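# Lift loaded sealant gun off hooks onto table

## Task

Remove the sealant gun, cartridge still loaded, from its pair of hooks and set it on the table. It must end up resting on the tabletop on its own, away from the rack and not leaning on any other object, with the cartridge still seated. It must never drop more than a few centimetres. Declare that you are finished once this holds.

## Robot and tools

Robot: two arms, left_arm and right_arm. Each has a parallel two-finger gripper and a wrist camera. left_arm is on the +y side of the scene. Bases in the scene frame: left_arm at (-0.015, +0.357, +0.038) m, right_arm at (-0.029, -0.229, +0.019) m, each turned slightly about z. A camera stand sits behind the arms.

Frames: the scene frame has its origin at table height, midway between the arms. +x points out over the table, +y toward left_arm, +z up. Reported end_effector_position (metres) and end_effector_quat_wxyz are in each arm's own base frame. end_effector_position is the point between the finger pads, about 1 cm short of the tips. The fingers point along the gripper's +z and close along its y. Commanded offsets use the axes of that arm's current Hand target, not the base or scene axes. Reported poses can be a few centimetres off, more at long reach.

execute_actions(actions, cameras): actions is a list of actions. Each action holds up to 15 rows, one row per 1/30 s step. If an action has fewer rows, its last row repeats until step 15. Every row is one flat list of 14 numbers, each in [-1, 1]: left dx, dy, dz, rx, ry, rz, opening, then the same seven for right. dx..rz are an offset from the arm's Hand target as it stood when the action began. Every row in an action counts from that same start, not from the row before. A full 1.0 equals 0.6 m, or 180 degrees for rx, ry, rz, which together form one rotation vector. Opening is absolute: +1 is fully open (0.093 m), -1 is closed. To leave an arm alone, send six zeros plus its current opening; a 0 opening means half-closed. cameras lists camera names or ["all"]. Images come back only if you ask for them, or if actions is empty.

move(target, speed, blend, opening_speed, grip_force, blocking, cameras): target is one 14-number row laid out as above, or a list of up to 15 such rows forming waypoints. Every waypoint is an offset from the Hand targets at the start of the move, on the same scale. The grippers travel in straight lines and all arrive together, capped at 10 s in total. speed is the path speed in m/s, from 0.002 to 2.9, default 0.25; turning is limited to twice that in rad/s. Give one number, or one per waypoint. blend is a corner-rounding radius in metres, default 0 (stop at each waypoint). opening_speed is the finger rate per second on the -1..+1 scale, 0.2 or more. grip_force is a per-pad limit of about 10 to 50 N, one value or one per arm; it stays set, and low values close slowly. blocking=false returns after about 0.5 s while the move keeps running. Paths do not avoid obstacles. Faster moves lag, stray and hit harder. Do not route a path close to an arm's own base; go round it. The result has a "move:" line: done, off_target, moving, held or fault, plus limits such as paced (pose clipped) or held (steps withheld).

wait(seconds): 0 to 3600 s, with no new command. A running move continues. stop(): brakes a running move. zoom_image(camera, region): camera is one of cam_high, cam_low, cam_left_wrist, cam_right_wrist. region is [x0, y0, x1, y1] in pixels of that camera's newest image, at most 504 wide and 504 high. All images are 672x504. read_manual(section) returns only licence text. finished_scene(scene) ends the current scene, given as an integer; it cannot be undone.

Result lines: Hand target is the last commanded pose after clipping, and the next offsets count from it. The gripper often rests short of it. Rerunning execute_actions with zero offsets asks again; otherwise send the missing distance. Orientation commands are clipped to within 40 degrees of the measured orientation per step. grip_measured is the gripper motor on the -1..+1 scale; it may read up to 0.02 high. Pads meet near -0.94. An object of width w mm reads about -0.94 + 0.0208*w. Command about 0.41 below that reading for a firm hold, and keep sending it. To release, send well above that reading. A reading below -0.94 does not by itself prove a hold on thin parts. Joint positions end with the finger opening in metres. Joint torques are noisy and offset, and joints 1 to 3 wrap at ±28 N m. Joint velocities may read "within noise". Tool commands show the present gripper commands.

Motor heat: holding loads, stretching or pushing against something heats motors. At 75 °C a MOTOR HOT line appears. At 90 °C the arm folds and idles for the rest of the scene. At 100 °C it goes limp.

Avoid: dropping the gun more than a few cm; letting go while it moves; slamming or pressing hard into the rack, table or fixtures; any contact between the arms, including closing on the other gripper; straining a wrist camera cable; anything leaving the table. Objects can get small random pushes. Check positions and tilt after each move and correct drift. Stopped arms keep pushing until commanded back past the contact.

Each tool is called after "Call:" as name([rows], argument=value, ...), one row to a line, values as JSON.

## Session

Call:
execute_actions(actions=[])

Scene clock: 0.00 s.
left_arm: end_effector_position=(+0.3798, +0.0130, +0.0655) grip_measured=+1.000 end_effector_quat_wxyz=(+0.514, +0.004, +0.858, -0.010) | right_arm: end_effector_position=(+0.3835, -0.0225, +0.0681) grip_measured=+1.000 end_effector_quat_wxyz=(+0.540, +0.058, +0.836, -0.076)
Joint positions: left_arm=[0.072 1.532 0.392 0.648 0.084 0.029 0.093] | right_arm=[0.04 1.596 0.369 0.798 0.227 0.033 0.093]
Joint velocities: within noise
Joint torques (N m): no reading
Heat: left arm: 41 °C; right arm: 32 °C.
Hand target: left_arm +0.3818, +0.0132, +0.0686; +0.518, +0.004, +0.855, -0.010 | right_arm +0.3862, -0.0224, +0.0727; +0.546, +0.059, +0.832, -0.075
Tool commands: left_gripper/opening=+1.0 right_gripper/opening=+1.0

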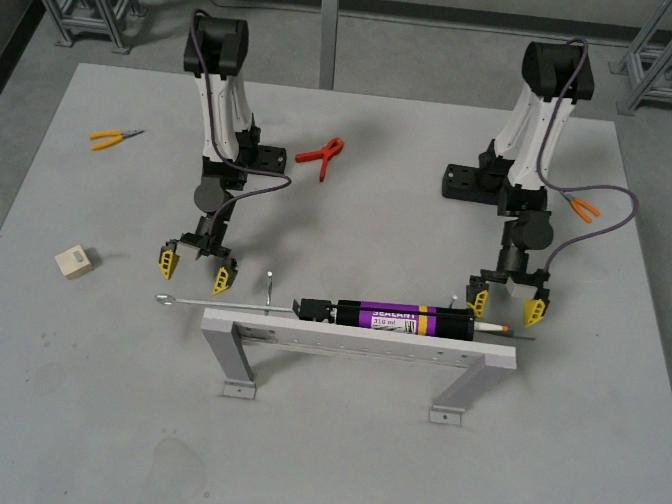

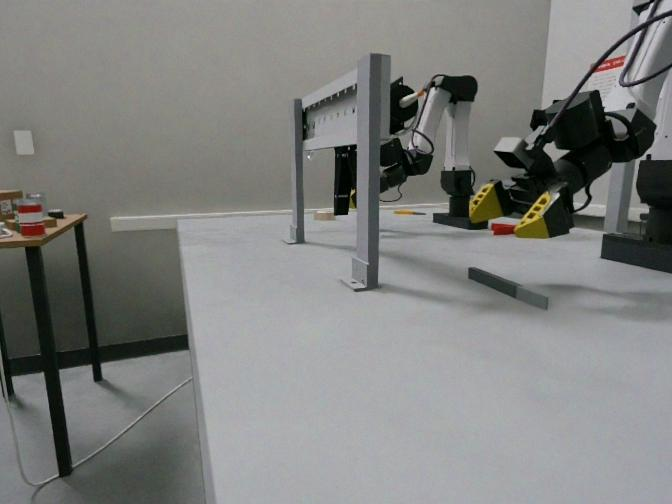

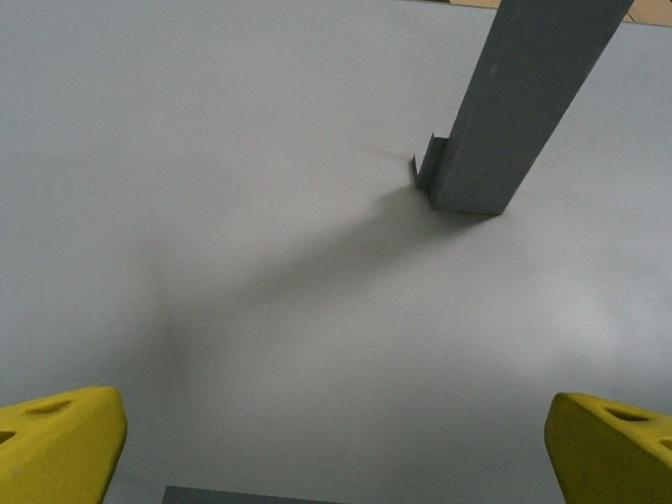

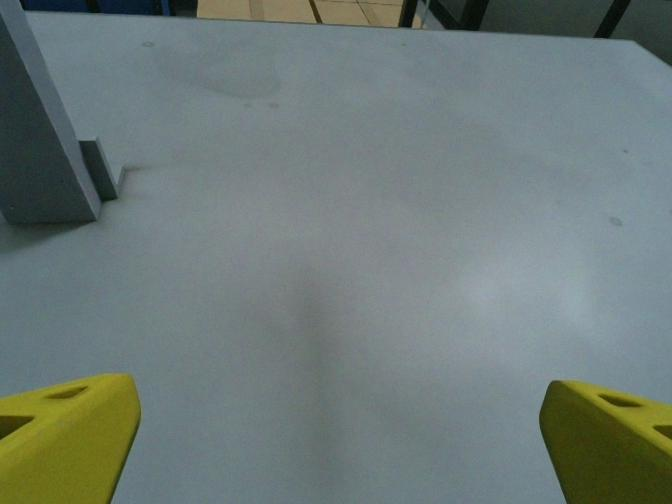

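Call:
move(target=[-0.2715,-0.31,-0.094,0.1525,-0.0855,-0.474,1,-0.2755,0.4767,-0.1843,-0.1724,-0.0321,0.4902,1], cameras=["all"])

Scene clock: 21.13 s.
left_arm: end_effector_position=(+0.3988, -0.1680, +0.2338) grip_measured=+1.000 end_effector_quat_wxyz=(+0.454, -0.458, +0.548, -0.532) | right_arm: end_effector_position=(+0.3995, +0.2720, +0.2404) grip_measured=+1.000 end_effector_quat_wxyz=(+0.475, +0.471, +0.541, +0.510)
Joint positions: left_arm=[-0.541 1.439 0.628 0.788 -0.373 -1.569 0.093] | right_arm=[0.831 1.696 0.926 0.732 0.727 1.562 0.093]
Joint torques (N m): left_arm=[-0.28 -4.53 10.59 2.46 -0.23 0] | right_arm=[0.18 -5.65 8.58 2.01 0.13 0.04]
Heat: left arm: 43 °C; right arm: 35 °C.
Hand target: left_arm +0.4044, -0.1710, +0.2415; +0.459, -0.459, +0.538, -0.538 | right_arm +0.4035, +0.2768, +0.2505; +0.476, +0.477, +0.523, +0.522
Off the commanded pose: left_arm 0.010 m, 1 deg | right_arm 0.012 m, 3 deg.
move: off_target (right_arm)

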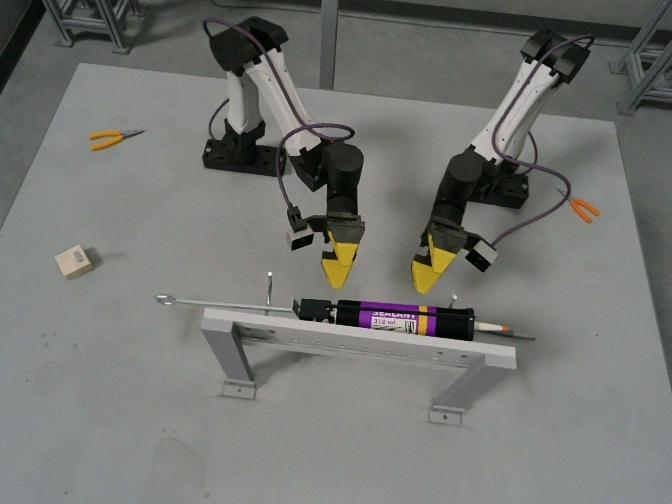

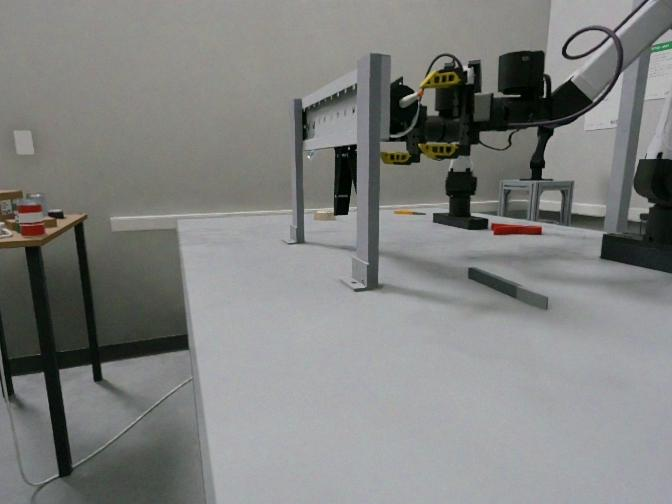

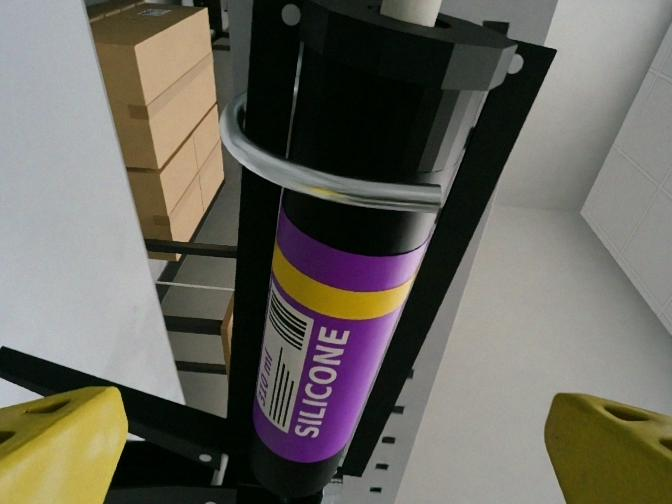

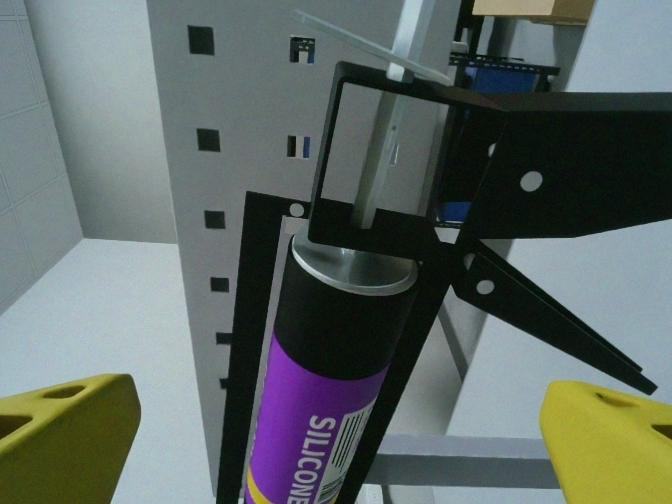

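Call:
move(target=[0,0,0.03,0,0,0.06,1,0.058,0.012,0.04,0,0,0.06,1], speed=0.15, cameras=["cam_left_wrist","cam_right_wrist"])

Scene clock: 35.27 s.
left_arm: end_effector_position=(+0.4151, -0.1721, +0.2348) grip_measured=+1.000 end_effector_quat_wxyz=(+0.500, -0.412, +0.583, -0.490) | right_arm: end_effector_position=(+0.4214, +0.3086, +0.2531) grip_measured=+1.000 end_effector_quat_wxyz=(+0.425, +0.518, +0.486, +0.561)
Joint positions: left_arm=[-0.528 1.504 0.689 0.794 -0.368 -1.4 0.093] | right_arm=[0.854 1.827 1.121 0.692 0.749 1.749 0.093]
Joint torques (N m): left_arm=[0.31 -5.07 10.55 2.48 -0.08 0.23] | right_arm=[0.32 -6.69 8.79 1.79 0.15 0.04]
Heat: left arm: 46 °C; right arm: 39 °C.
Hand target: left_arm +0.4221, -0.1738, +0.2414; +0.507, -0.407, +0.579, -0.492 | right_arm +0.4243, +0.3137, +0.2577; +0.425, +0.524, +0.475, +0.565
Off the commanded pose: left_arm 0.010 m, 1 deg | right_arm 0.007 m, 1 deg.
move: done

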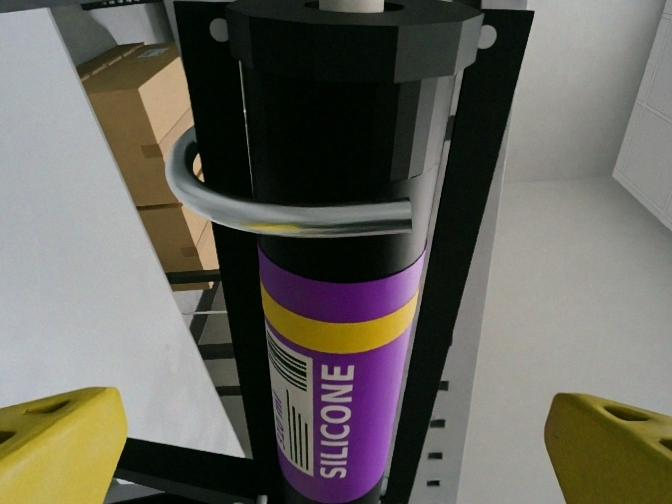

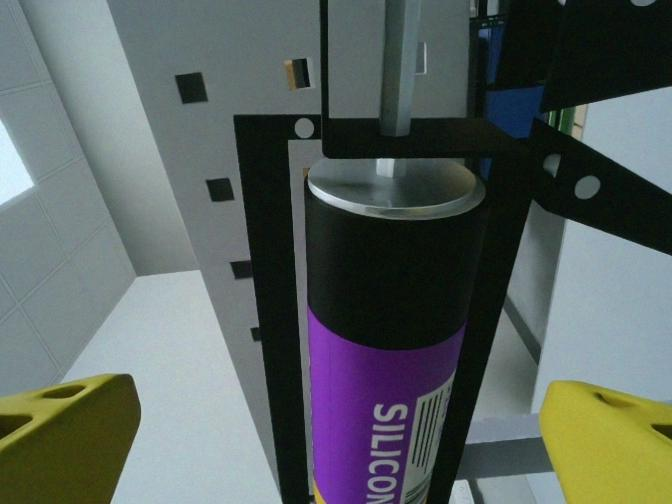

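Call:
move([
  [0,-0.001,0,0,0,0,1,0,-0.022,0,0,0,0,1],
  [0,-0.001,0.072,0,0,0,1,0,-0.022,0.066,0,0,0,1],
], speed=0.08, cameras=["cam_high","cam_left_wrist","cam_right_wrist"])

Scene clock: 41.90 s.
left_arm: end_effector_position=(+0.4575, -0.1787, +0.2394) grip_measured=+1.000 end_effector_quat_wxyz=(+0.502, -0.412, +0.579, -0.494) | right_arm: end_effector_position=(+0.4568, +0.3163, +0.2415) grip_measured=+1.000 end_effector_quat_wxyz=(+0.427, +0.522, +0.482, +0.559)
Joint positions: left_arm=[-0.481 1.652 0.847 0.795 -0.322 -1.399 0.093] | right_arm=[0.805 1.952 1.241 0.698 0.711 1.751 0.093]
Joint torques (N m): left_arm=[0.24 -6.38 10.59 2.4 -0.05 0.22] | right_arm=[-0.7 -7.57 8.76 1.81 -0.11 0.03]
Heat: left arm: 47 °C; right arm: 40 °C.
Hand target: left_arm +0.4648, -0.1806, +0.2418; +0.507, -0.407, +0.579, -0.492 | right_arm +0.4634, +0.3198, +0.2447; +0.425, +0.524, +0.475, +0.565
Off the commanded pose: left_arm 0.008 m, 1 deg | right_arm 0.008 m, 1 deg.
move: done

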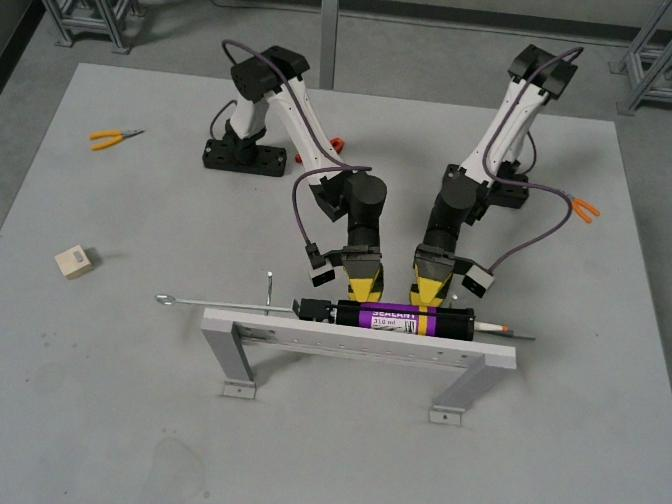

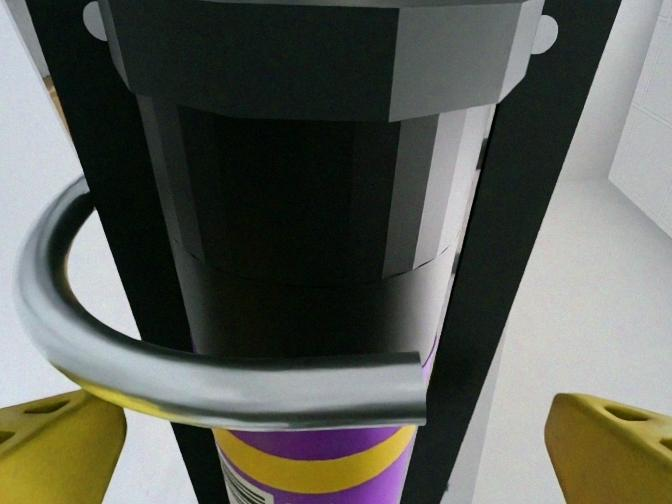

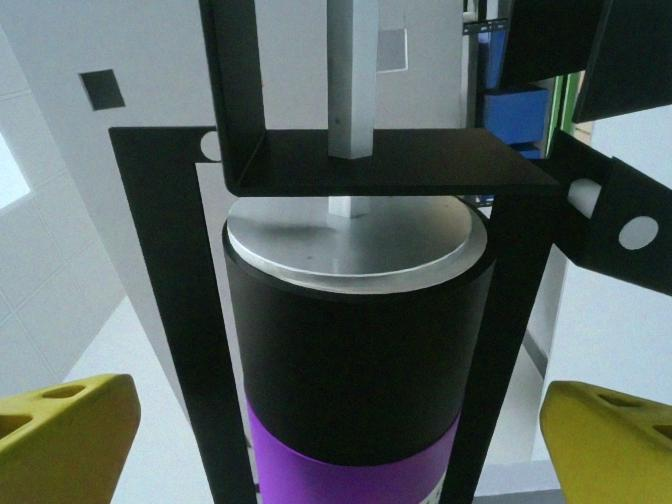

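Call:
move(target=[0,0,0.021,0,0,0,1,0,-0.003,0.02,0,0,0,1], speed=0.06, cameras=["cam_left_wrist","cam_right_wrist"])

Scene clock: 45.90 s.
left_arm: end_effector_position=(+0.4695, -0.1814, +0.2412) grip_measured=+1.000 end_effector_quat_wxyz=(+0.502, -0.411, +0.577, -0.496) | right_arm: end_effector_position=(+0.4683, +0.3184, +0.2402) grip_measured=+1.000 end_effector_quat_wxyz=(+0.427, +0.521, +0.482, +0.560)
Joint positions: left_arm=[-0.471 1.694 0.895 0.795 -0.311 -1.399 0.093] | right_arm=[0.788 1.987 1.285 0.69 0.693 1.751 0.093]
Joint torques (N m): left_arm=[0.4 -6.8 10.7 2.33 -0.04 0.22] | right_arm=[-0.77 -7.88 8.83 1.81 -0.11 0.03]
Heat: left arm: 48 °C; right arm: 41 °C.
Hand target: left_arm +0.4773, -0.1825, +0.2418; +0.507, -0.407, +0.579, -0.492 | right_arm +0.4753, +0.3213, +0.2430; +0.425, +0.524, +0.475, +0.565
Off the commanded pose: left_arm 0.008 m, 1 deg | right_arm 0.008 m, 1 deg.
move: done

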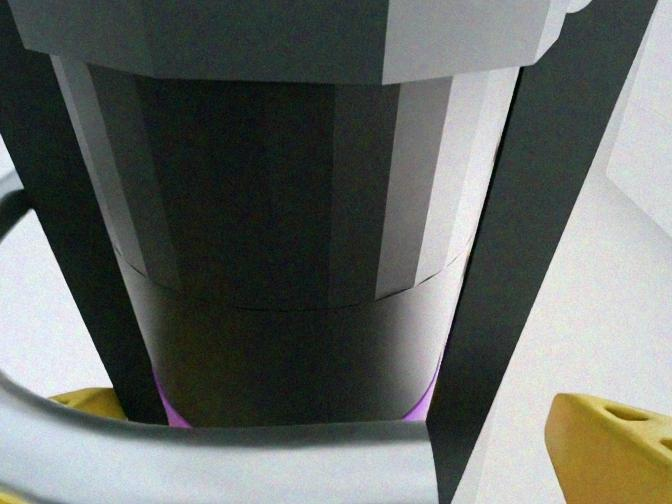

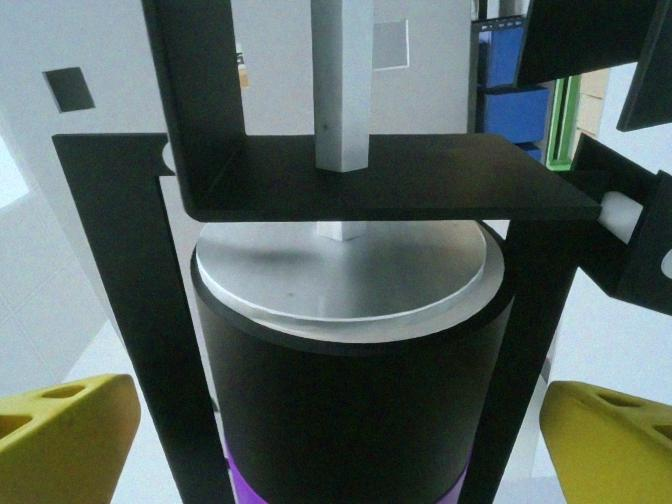

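Call:
move(target=[0,0,0.03,0,0,0,1,0,-0.001,0.03,0,0,0,1], speed=0.06, cameras=["cam_high","cam_low","cam_left_wrist","cam_right_wrist"])

Call:
zoom_image(camera="cam_high", region=[260, 240, 520, 380])

Scene clock: 54.00 s.
left_arm: end_effector_position=(+0.4870, -0.1845, +0.2414) grip_measured=+1.000 end_effector_quat_wxyz=(+0.502, -0.410, +0.577, -0.496) | right_arm: end_effector_position=(+0.4866, +0.3199, +0.2404) grip_measured=+1.000 end_effector_quat_wxyz=(+0.427, +0.522, +0.482, +0.560)
Joint positions: left_arm=[-0.456 1.753 0.966 0.783 -0.295 -1.398 0.093] | right_arm=[0.762 2.035 1.357 0.668 0.668 1.751 0.093]
Joint torques (N m): left_arm=[0.36 -7.45 10.84 2.37 -0.07 0.22] | right_arm=[-0.7 -8.21 8.87 1.82 -0.11 0.03]
Heat: left arm: 48 °C; right arm: 43 °C.
Hand target: left_arm +0.4950, -0.1855, +0.2418; +0.507, -0.407, +0.579, -0.492 | right_arm +0.4932, +0.3231, +0.2424; +0.425, +0.524, +0.475, +0.565
Off the commanded pose: left_arm 0.008 m, 1 deg | right_arm 0.008 m, 1 deg.
move: done

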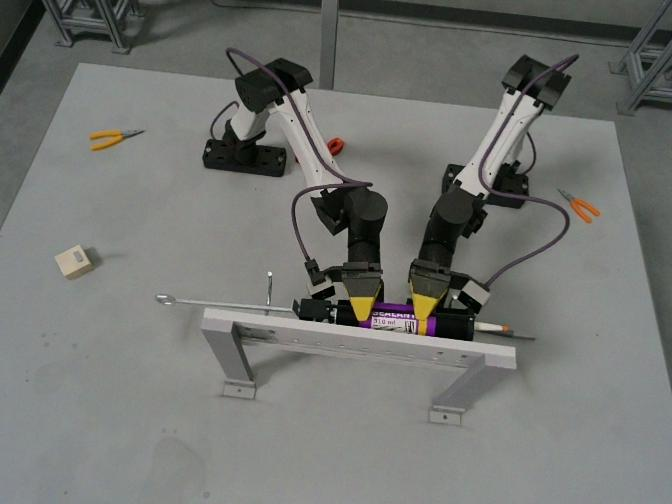

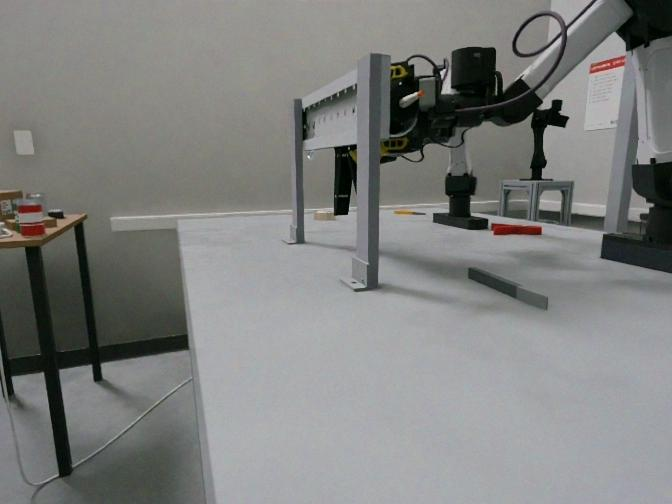

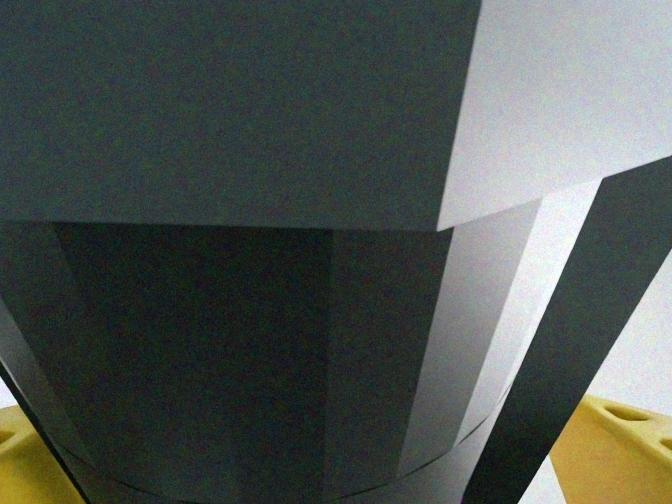

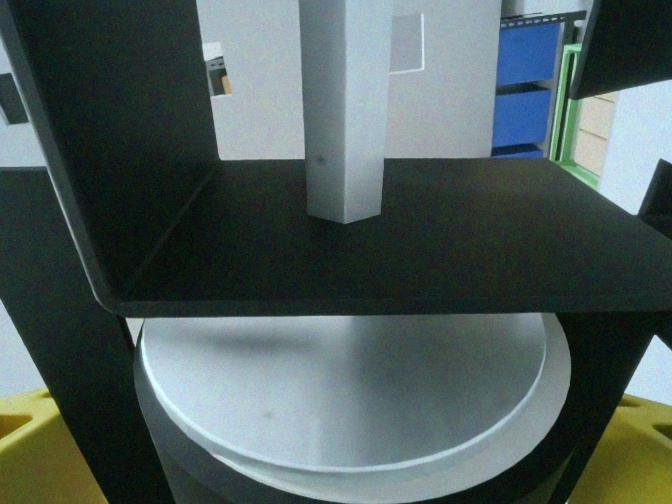

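Scaled by 1.938.

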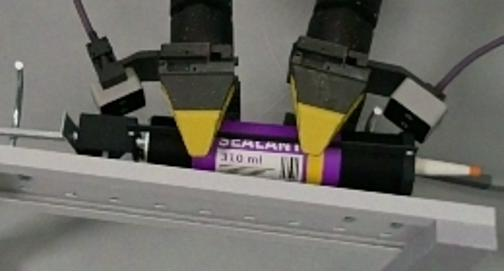

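Call:
move(target=[0,0,0,0,0,0,-0.1,0,0,0,0,0,0,-0.1], opening_speed=0.6, cameras=["cam_high","cam_left_wrist","cam_right_wrist"])

Scene clock: 60.50 s.
left_arm: end_effector_position=(+0.4872, -0.1849, +0.2353) grip_measured=+0.598 end_effector_quat_wxyz=(+0.498, -0.412, +0.585, -0.489) | right_arm: end_effector_position=(+0.4866, +0.3200, +0.2404) grip_measured=+0.607 end_effector_quat_wxyz=(+0.427, +0.522, +0.482, +0.560)
Joint positions: left_arm=[-0.456 1.756 0.966 0.764 -0.294 -1.398 0.074] | right_arm=[0.762 2.035 1.358 0.666 0.667 1.751 0.074]
Joint torques (N m): left_arm=[0.35 -7.87 10.84 2.54 -0.09 0.21] | right_arm=[-0.69 -8.16 8.83 1.83 -0.11 0.03]
Heat: left arm: 50 °C; right arm: 44 °C.
Hand target: left_arm +0.4950, -0.1855, +0.2419; +0.507, -0.407, +0.579, -0.492 | right_arm +0.4932, +0.3230, +0.2424; +0.425, +0.524, +0.475, +0.565
Off the commanded pose: left_arm 0.010 m, 1 deg | right_arm 0.008 m, 1 deg.
move: done

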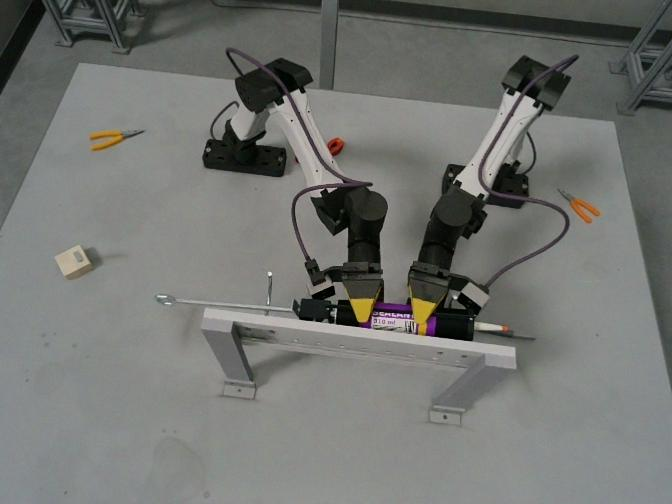

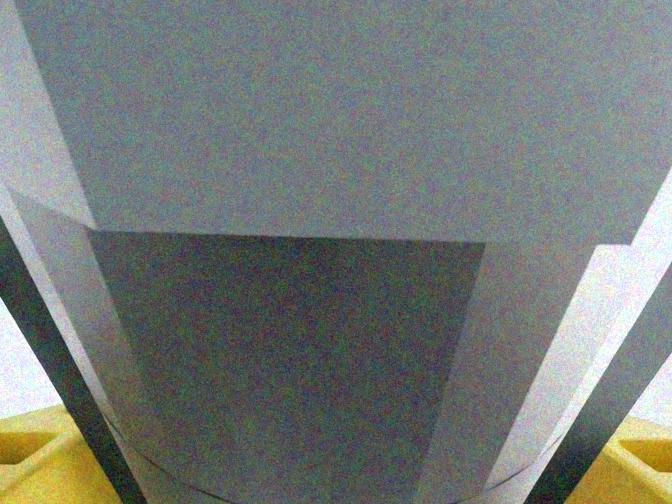

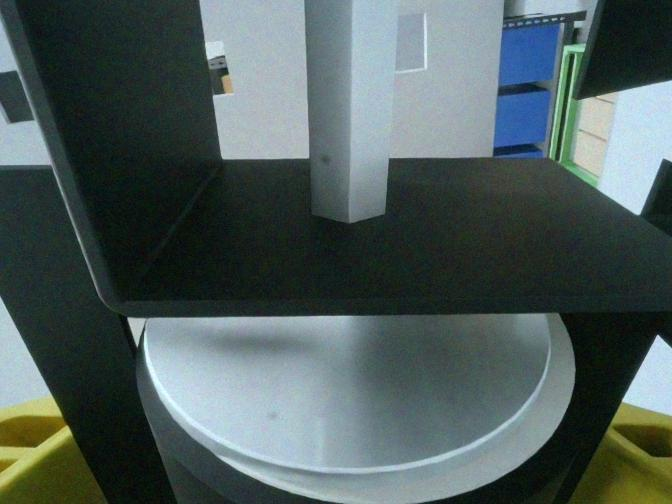

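Call:
move([
  [0.005,-0.009,-0.038,0,0,0,-0.1,0.004,0.008,-0.038,0,0,0,-0.1],
  [-0.0455,-0.28,-0.036,0,0,0,-0.1,0.056,0.278,-0.037,0,0,0,-0.1],
], speed=0.12, blend=0.003, cameras=["cam_high","cam_low","cam_left_wrist"])

Scene clock: 75.50 s.
left_arm: end_effector_position=(+0.4793, -0.1829, +0.3605) grip_measured=+0.596 end_effector_quat_wxyz=(+0.482, -0.433, +0.610, -0.456) | right_arm: end_effector_position=(+0.4772, +0.3218, +0.3629) grip_measured=+0.605 end_effector_quat_wxyz=(+0.400, +0.553, +0.494, +0.538)
Joint positions: left_arm=[-0.47 1.596 1.405 0.064 -0.326 -1.416 0.074] | right_arm=[0.78 1.928 1.801 -0.003 0.685 1.855 0.074]
Joint torques (N m): left_arm=[-0.95 -12.34 13.65 2.83 -0.12 0.44] | right_arm=[0.85 -11.26 11.29 2.24 0.21 -0.99]
Heat: left arm: 54 °C; right arm: 46 °C.
Hand target: left_arm +0.4731, -0.1866, +0.4121; +0.508, -0.407, +0.579, -0.492 | right_arm +0.4711, +0.3227, +0.4126; +0.425, +0.524, +0.475, +0.565
Off the commanded pose: left_arm 0.052 m, 7 deg | right_arm 0.050 m, 6 deg.
move: off_target (left_arm, right_arm)

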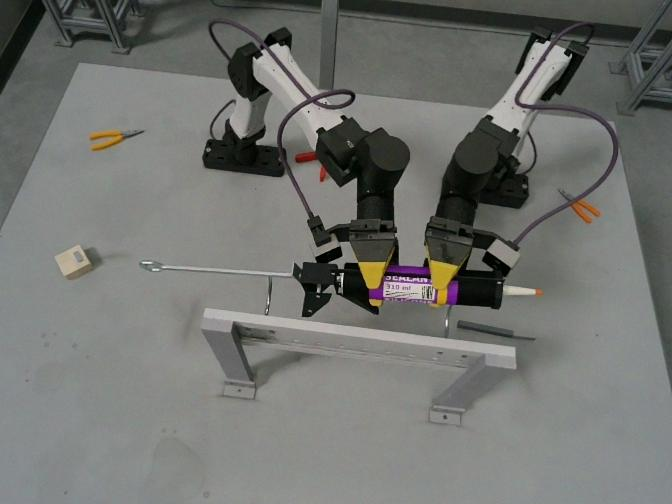

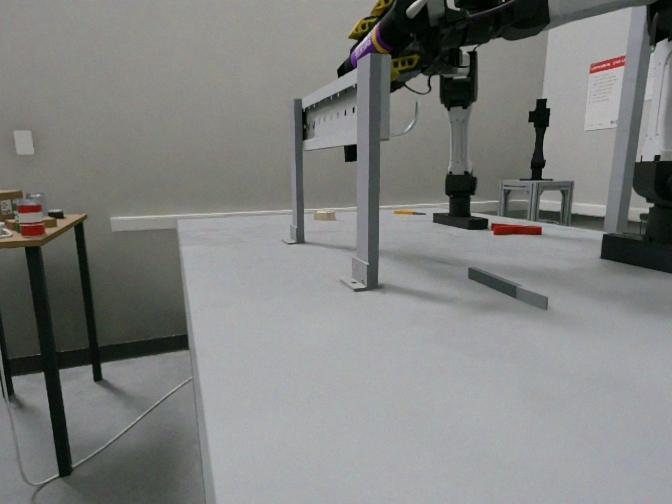

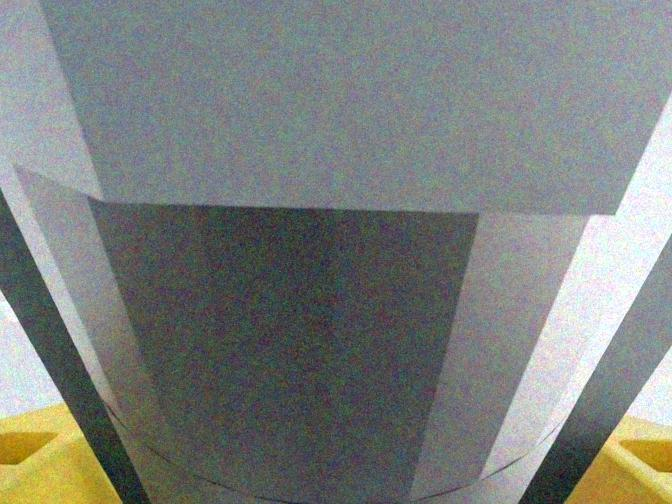

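Call:
move([
  [0.05,-0.003,-0.267,0,0,0,-0.1,0.02,0,-0.27,0,0,0,-0.1],
  [0.109,-0.003,-0.267,0.0137,-0.0025,-0.0655,-0.1,-0.026,0.022,-0.286,0.0047,-0.001,-0.0667,-0.1],
], speed=0.15, blend=0.02, cameras=["cam_high","cam_low"])

Scene clock: 86.33 s.
left_arm: end_effector_position=(+0.3055, -0.2160, +0.3891) grip_measured=+0.596 end_effector_quat_wxyz=(+0.465, -0.467, +0.538, -0.526) | right_arm: end_effector_position=(+0.3072, +0.2933, +0.4082) grip_measured=+0.604 end_effector_quat_wxyz=(+0.474, +0.492, +0.530, +0.503)
Joint positions: left_arm=[-0.951 1.161 1.069 0.072 -0.819 -1.577 0.074] | right_arm=[1.112 1.468 1.412 -0.033 1.044 1.641 0.074]
Joint torques (N m): left_arm=[-1.18 -2.93 8.43 3.07 -0.01 0.36] | right_arm=[0.01 -7.95 6.15 1.84 -0.2 -0.67]
Heat: left arm: 55 °C; right arm: 49 °C.
Hand target: left_arm +0.3047, -0.2254, +0.4016; +0.465, -0.455, +0.521, -0.552 | right_arm +0.3019, +0.2892, +0.4226; +0.479, +0.475, +0.531, +0.513
Off the commanded pose: left_arm 0.016 m, 4 deg | right_arm 0.016 m, 2 deg.
move: off_target (left_arm, right_arm)

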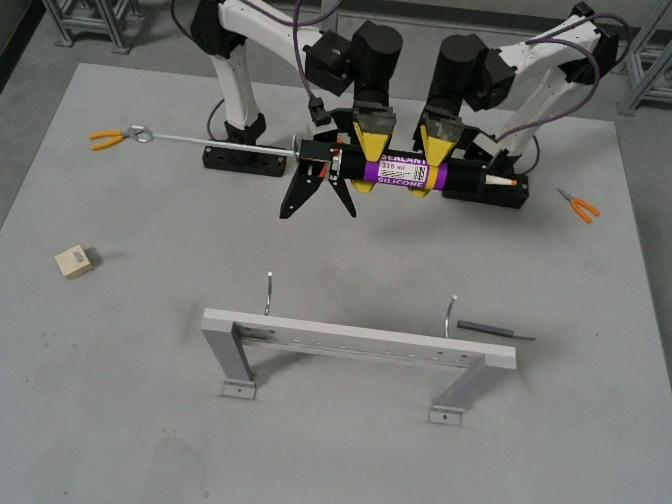

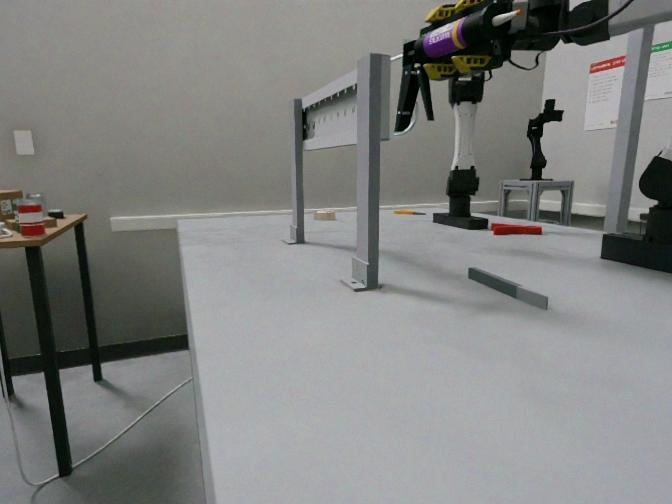

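Call:
move([
  [-0.01,0.1,0.049,-0.23,0,-0.049,-0.1,-0.003,-0.1,0.05,0.233,0,0.016,-0.1],
  [-0.017,0.3,0.082,-0.46,0,-0.098,-0.1,-0.006,-0.3,0.083,0.467,0,0.033,-0.1],
], speed=0.2, blend=0.02, cameras=["cam_high","cam_low"])

Scene clock: 94.37 s.
left_arm: end_effector_position=(+0.3137, -0.2210, +0.3537) grip_measured=+0.596 end_effector_quat_wxyz=(+0.372, -0.540, +0.593, -0.467) | right_arm: end_effector_position=(+0.3153, +0.2869, +0.3725) grip_measured=+0.604 end_effector_quat_wxyz=(+0.396, +0.553, +0.602, +0.418)
Joint positions: left_arm=[-0.902 1.251 1.274 -0.409 -0.704 -1.893 0.074] | right_arm=[1.053 1.571 1.703 -0.703 0.901 2.023 0.074]
Joint torques (N m): left_arm=[-0.18 -4.83 8.44 2.76 -0.65 0.69] | right_arm=[-0.44 -6.75 9.84 1.48 0.1 -0.36]
Heat: left arm: 54 °C; right arm: 47 °C.
Hand target: left_arm +0.3150, -0.2208, +0.3646; +0.393, -0.527, +0.585, -0.475 (last step not sent: back at the drive's target) | right_arm +0.3141, +0.2867, +0.3929; +0.391, +0.547, +0.600, +0.434 (last step not sent: back at the drive's target)
Off the commanded pose: left_arm 0.139 m, 65 deg | right_arm 0.135 m, 66 deg.
move: held (left_arm, right_arm; a check stopped the path); path passed 0 of 2 targets; limits=held
pose unreachable (left arm): on one or more control steps of this call, first in action 0 (counted from 0), this arm could not follow its commanded pose, so it was not sent that pose on those steps. On the call's last step it was still not sent that pose. It may still have moved: this result reports where it is.
cause: moving toward the commanded pose would bring a part of the arm too close to another arm (this arm's wrist (the part past joint 4) and the right arm's wrist (the part past joint 4), along the way the arms are being sent, or toward where that arm still pushes).
pose unreachable (right arm): on one or more control steps of this call, first in action 0 (counted from 0), this arm could not follow its commanded pose, so it was not sent that pose on those steps. It may still have moved: this result reports where it is.
cause: moving toward the commanded pose would bring a part of the arm too close to another arm (this arm's wrist (the part past joint 4) and the left arm's wrist (the part past joint 4), along the way the arms are being sent, or toward where that arm still pushes).

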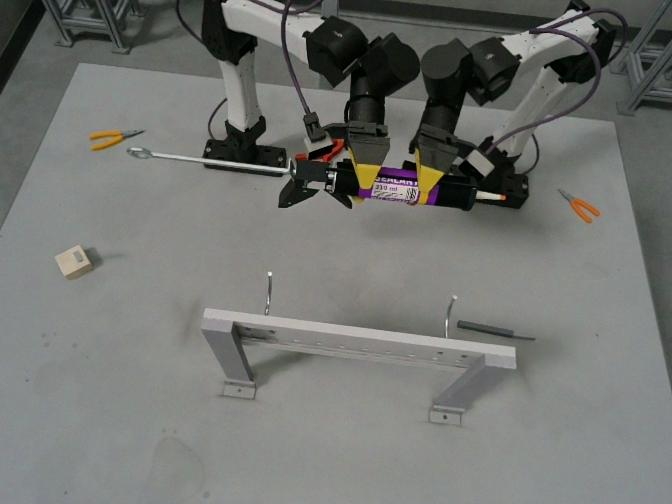

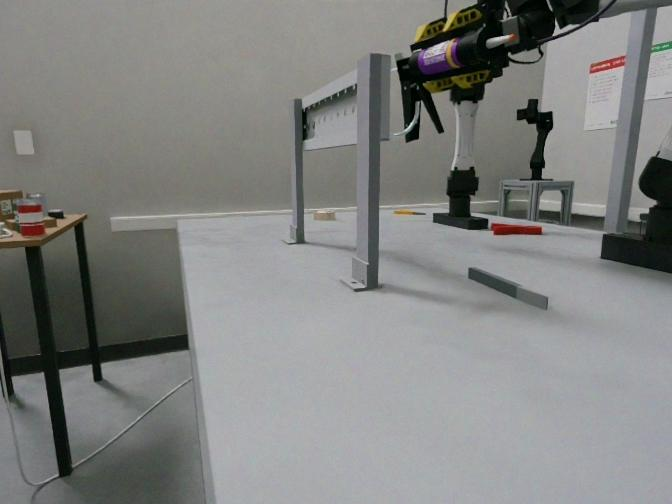

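Call:
move([
  [0,0,0,0,0,0,1,0,0,0,0,0,0,-0.1],
  [0,0,-0.2,0,0,0,1,0,0,0,0,0,0,-0.1],
  [-0.2,0,-0.22,0,0,0,1,0,0,0,0,0,0,-0.1],
], speed=0.15, opening_speed=0.8, cameras=["cam_high","cam_low","cam_right_wrist"])

Scene clock: 103.10 s.
left_arm: end_effector_position=(+0.3137, -0.2210, +0.3536) grip_measured=+0.596 end_effector_quat_wxyz=(+0.372, -0.540, +0.593, -0.467) | right_arm: end_effector_position=(+0.3153, +0.2870, +0.3725) grip_measured=+0.604 end_effector_quat_wxyz=(+0.396, +0.553, +0.602, +0.419)
Joint positions: left_arm=[-0.902 1.251 1.274 -0.409 -0.704 -1.893 0.074] | right_arm=[1.053 1.571 1.703 -0.703 0.9 2.023 0.074]
Joint torques (N m): left_arm=[-0.14 -4.94 8.38 2.75 -0.64 0.69] | right_arm=[-0.4 -6.67 9.84 1.5 0.09 -0.36]
Heat: left arm: 54 °C; right arm: 46 °C.
Hand target: left_arm +0.3171, -0.2198, +0.3659; +0.394, -0.528, +0.583, -0.475 (last step not sent: back at the drive's target) | right_arm +0.3141, +0.2867, +0.3929; +0.391, +0.547, +0.600, +0.434
Tool commands: left_gripper/opening=+0.06 right_gripper/opening=-0.1
Off the commanded pose: left_arm 0.180 m, 3 deg | right_arm 0.020 m, 2 deg.
held back during your reply time or a wait (left arm), on 90 control steps: a part of the arm was too close to another arm, or the arm's last command would have brought one too close.
move: held (left_arm; a check stopped the path); path passed 1 of 3 targets; a check withheld steps on the way to target 1, so it may have been missed; limits=held
pose unreachable (left arm): on one or more control steps of this call, first in action 0 (counted from 0), this arm could not follow its commanded pose, so it was not sent that pose on those steps. On the call's last step it was still not sent that pose. It may still have moved: this result reports where it is.
cause: moving toward the commanded pose would bring a part of the arm too close to another arm (this arm's wrist (the part past joint 4) and the right arm's wrist (the part past joint 4), along the way the arms are being sent, or toward where that arm still pushes).
pose unreachable (right arm): on one or more control steps of this call, first in action 0 (counted from 0), this arm could not follow its commanded pose, so it was not sent that pose on those steps. It may still have moved: this result reports where it is.
cause: moving toward the commanded pose would bring a part of the arm too close to another arm (this arm's wrist (the part past joint 4) and the left arm's wrist (the part past joint 4), under 1 mm apart when this arm was first held).

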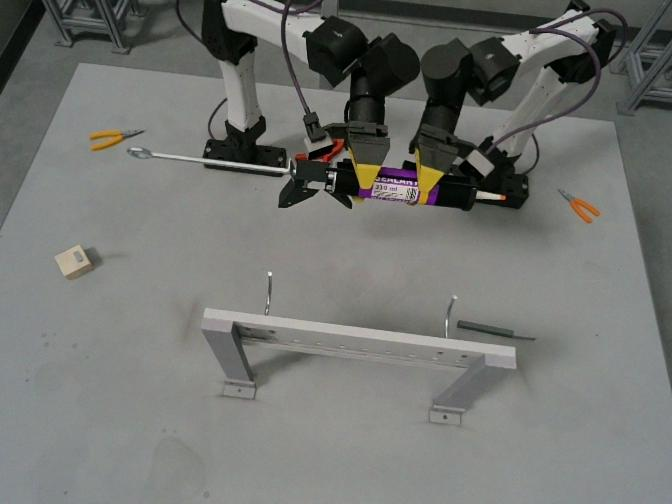

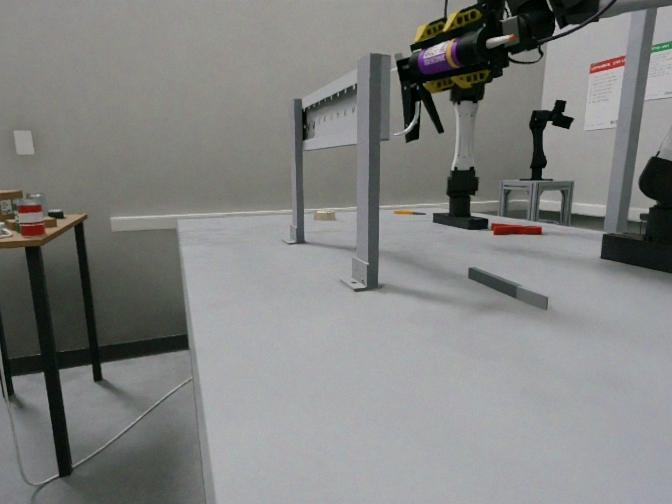

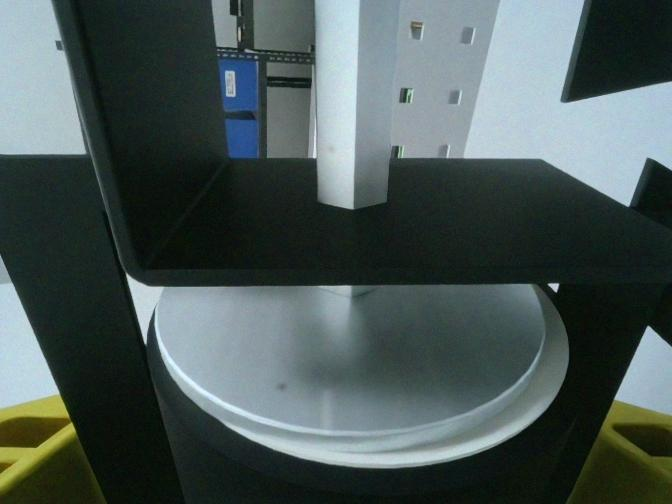

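Call:
move(target=[0,0,0,0,0,0,1,0,0,0,0,0,0,-0.1], cameras=["cam_left_wrist","cam_right_wrist"])

Scene clock: 105.40 s.
left_arm: end_effector_position=(+0.3138, -0.2207, +0.3536) grip_measured=+1.000 end_effector_quat_wxyz=(+0.381, -0.529, +0.603, -0.460) | right_arm: end_effector_position=(+0.3146, +0.2873, +0.3656) grip_measured=+0.604 end_effector_quat_wxyz=(+0.383, +0.555, +0.613, +0.413)
Joint positions: left_arm=[-0.902 1.251 1.274 -0.409 -0.706 -1.857 0.093] | right_arm=[1.046 1.571 1.703 -0.732 0.865 2.04 0.074]
Joint torques (N m): left_arm=[-0.18 -5.07 8.51 2.69 -0.63 0.26] | right_arm=[0.21 -7.08 9.37 1.74 0.52 -0.49]
Heat: left arm: 54 °C; right arm: 46 °C.
Hand target: left_arm +0.3171, -0.2198, +0.3659; +0.394, -0.528, +0.583, -0.475 | right_arm +0.3134, +0.2858, +0.3924; +0.391, +0.547, +0.600, +0.434 (last step not sent: back at the drive's target)
Off the commanded pose: left_arm 0.013 m, 3 deg | right_arm 0.027 m, 3 deg.
held back during your reply time or a wait (left arm), on 46 control steps: a part of the arm was too close to another arm, or the arm's last command would have brought one too close.
previous command not reached (right arm): moving toward its pose would have brought a part of the arm too close to another arm.
move: held (right_arm); limits=held
pose unreachable (left arm): on one or more control steps of this call, first in action 0 (counted from 0), this arm could not follow its commanded pose, so it was not sent that pose on those steps. It may still have moved: this result reports where it is.
cause: moving toward the commanded pose would bring a part of the arm too close to another arm (this arm's wrist (the part past joint 4) and the right arm's wrist (the part past joint 4), along the way the arms are being sent, or toward where that arm still pushes).
pose unreachable (right arm): on one or more control steps of this call, first in action 0 (counted from 0), this arm could not follow its commanded pose, so it was not sent that pose on those steps. On the call's last step it was still not sent that pose. It may still have moved: this result reports where it is.
cause: moving toward the commanded pose would bring a part of the arm too close to another arm (this arm's wrist (the part past joint 4) and the left arm's wrist (the part past joint 4), where that arm would come to rest).

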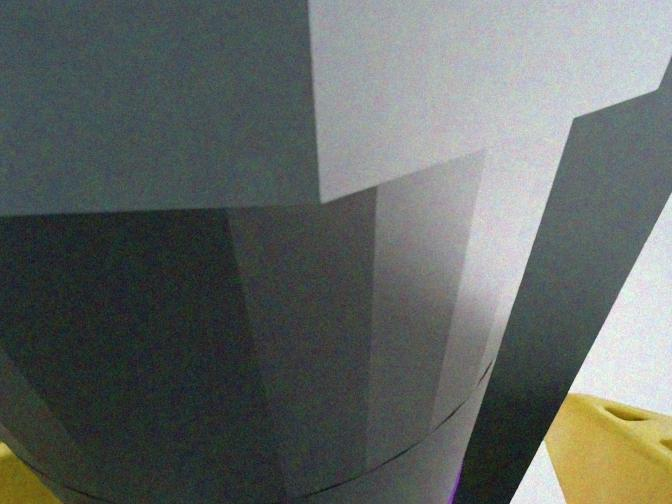

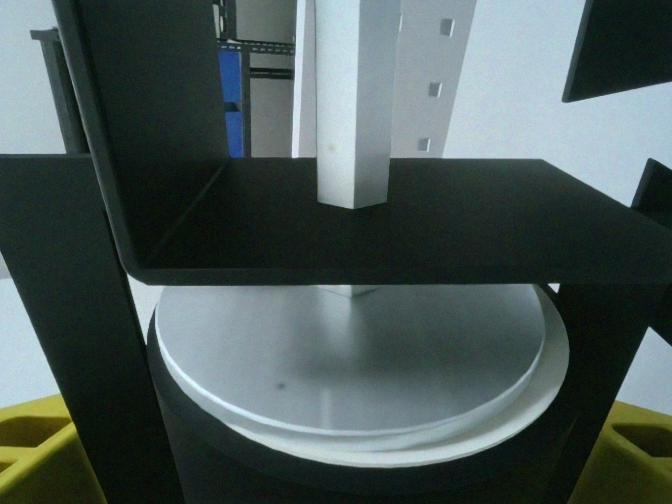

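Call:
move([
  [-0.035,0,-0.05,0,0,0,1,0,0,0,0,0,0,-0.1],
  [-0.06,0,-0.2,0,0,0,1,0,0,0,0,0,0,-0.1],
  [-0.4,0,-0.22,0,0,0,1,0,0,0,0,0,0,-0.1],
], speed=0.15, blend=0.01, cameras=["cam_high","cam_low"])

Scene clock: 113.07 s.
left_arm: end_effector_position=(+0.2223, +0.0372, +0.3809) grip_measured=+1.000 end_effector_quat_wxyz=(-0.391, +0.535, -0.580, +0.475) | right_arm: end_effector_position=(+0.3038, +0.2878, +0.3438) grip_measured=+0.604 end_effector_quat_wxyz=(+0.368, +0.536, +0.662, +0.372)
Joint positions: left_arm=[0.776 0.725 1.18 -0.844 0.874 -1.321 0.093] | right_arm=[1.053 1.575 1.703 -0.841 0.807 2.029 0.074]
Joint torques (N m): left_arm=[0.27 2.25 9.24 2.02 0.26 0.13] | right_arm=[-0.05 -8.06 9.25 2.5 1.25 -0.17]
Heat: left arm: 54 °C; right arm: 45 °C.
Hand target: left_arm +0.2216, +0.0361, +0.3873; -0.394, +0.528, -0.583, +0.475 | right_arm +0.3134, +0.2858, +0.3924; +0.391, +0.547, +0.600, +0.434
Off the commanded pose: left_arm 0.007 m, 1 deg | right_arm 0.050 m, 11 deg.
held back during your reply time or a wait (right arm), on 90 control steps: a part of the arm was too close to another arm, or the arm's last command would have brought one too close.
move: done; a check withheld steps on the way to target 1, so it may have been missed; limits=held
pose unreachable (right arm): on one or more control steps of this call, first in action 0 (counted from 0), this arm could not follow its commanded pose, so it was not sent that pose on those steps. It may still have moved: this result reports where it is.
cause: moving toward the commanded pose would bring a part of the arm too close to another arm (this arm's wrist (the part past joint 4) and the left arm's wrist (the part past joint 4), under 1 mm apart when this arm was first held).

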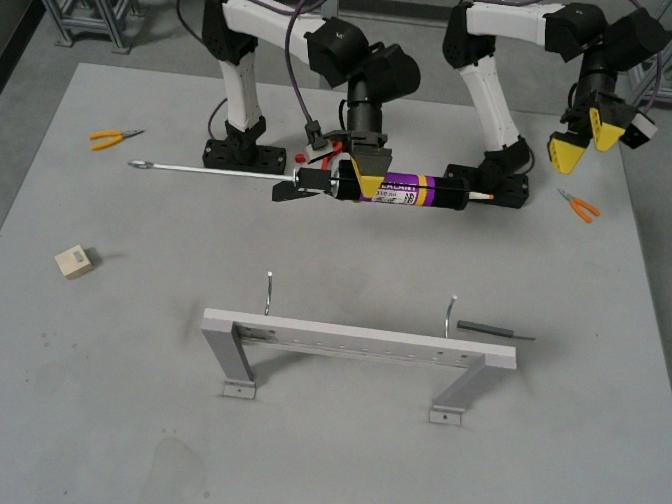

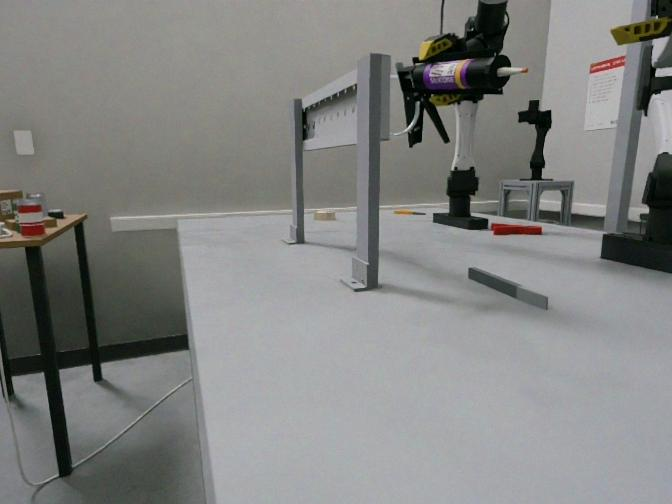

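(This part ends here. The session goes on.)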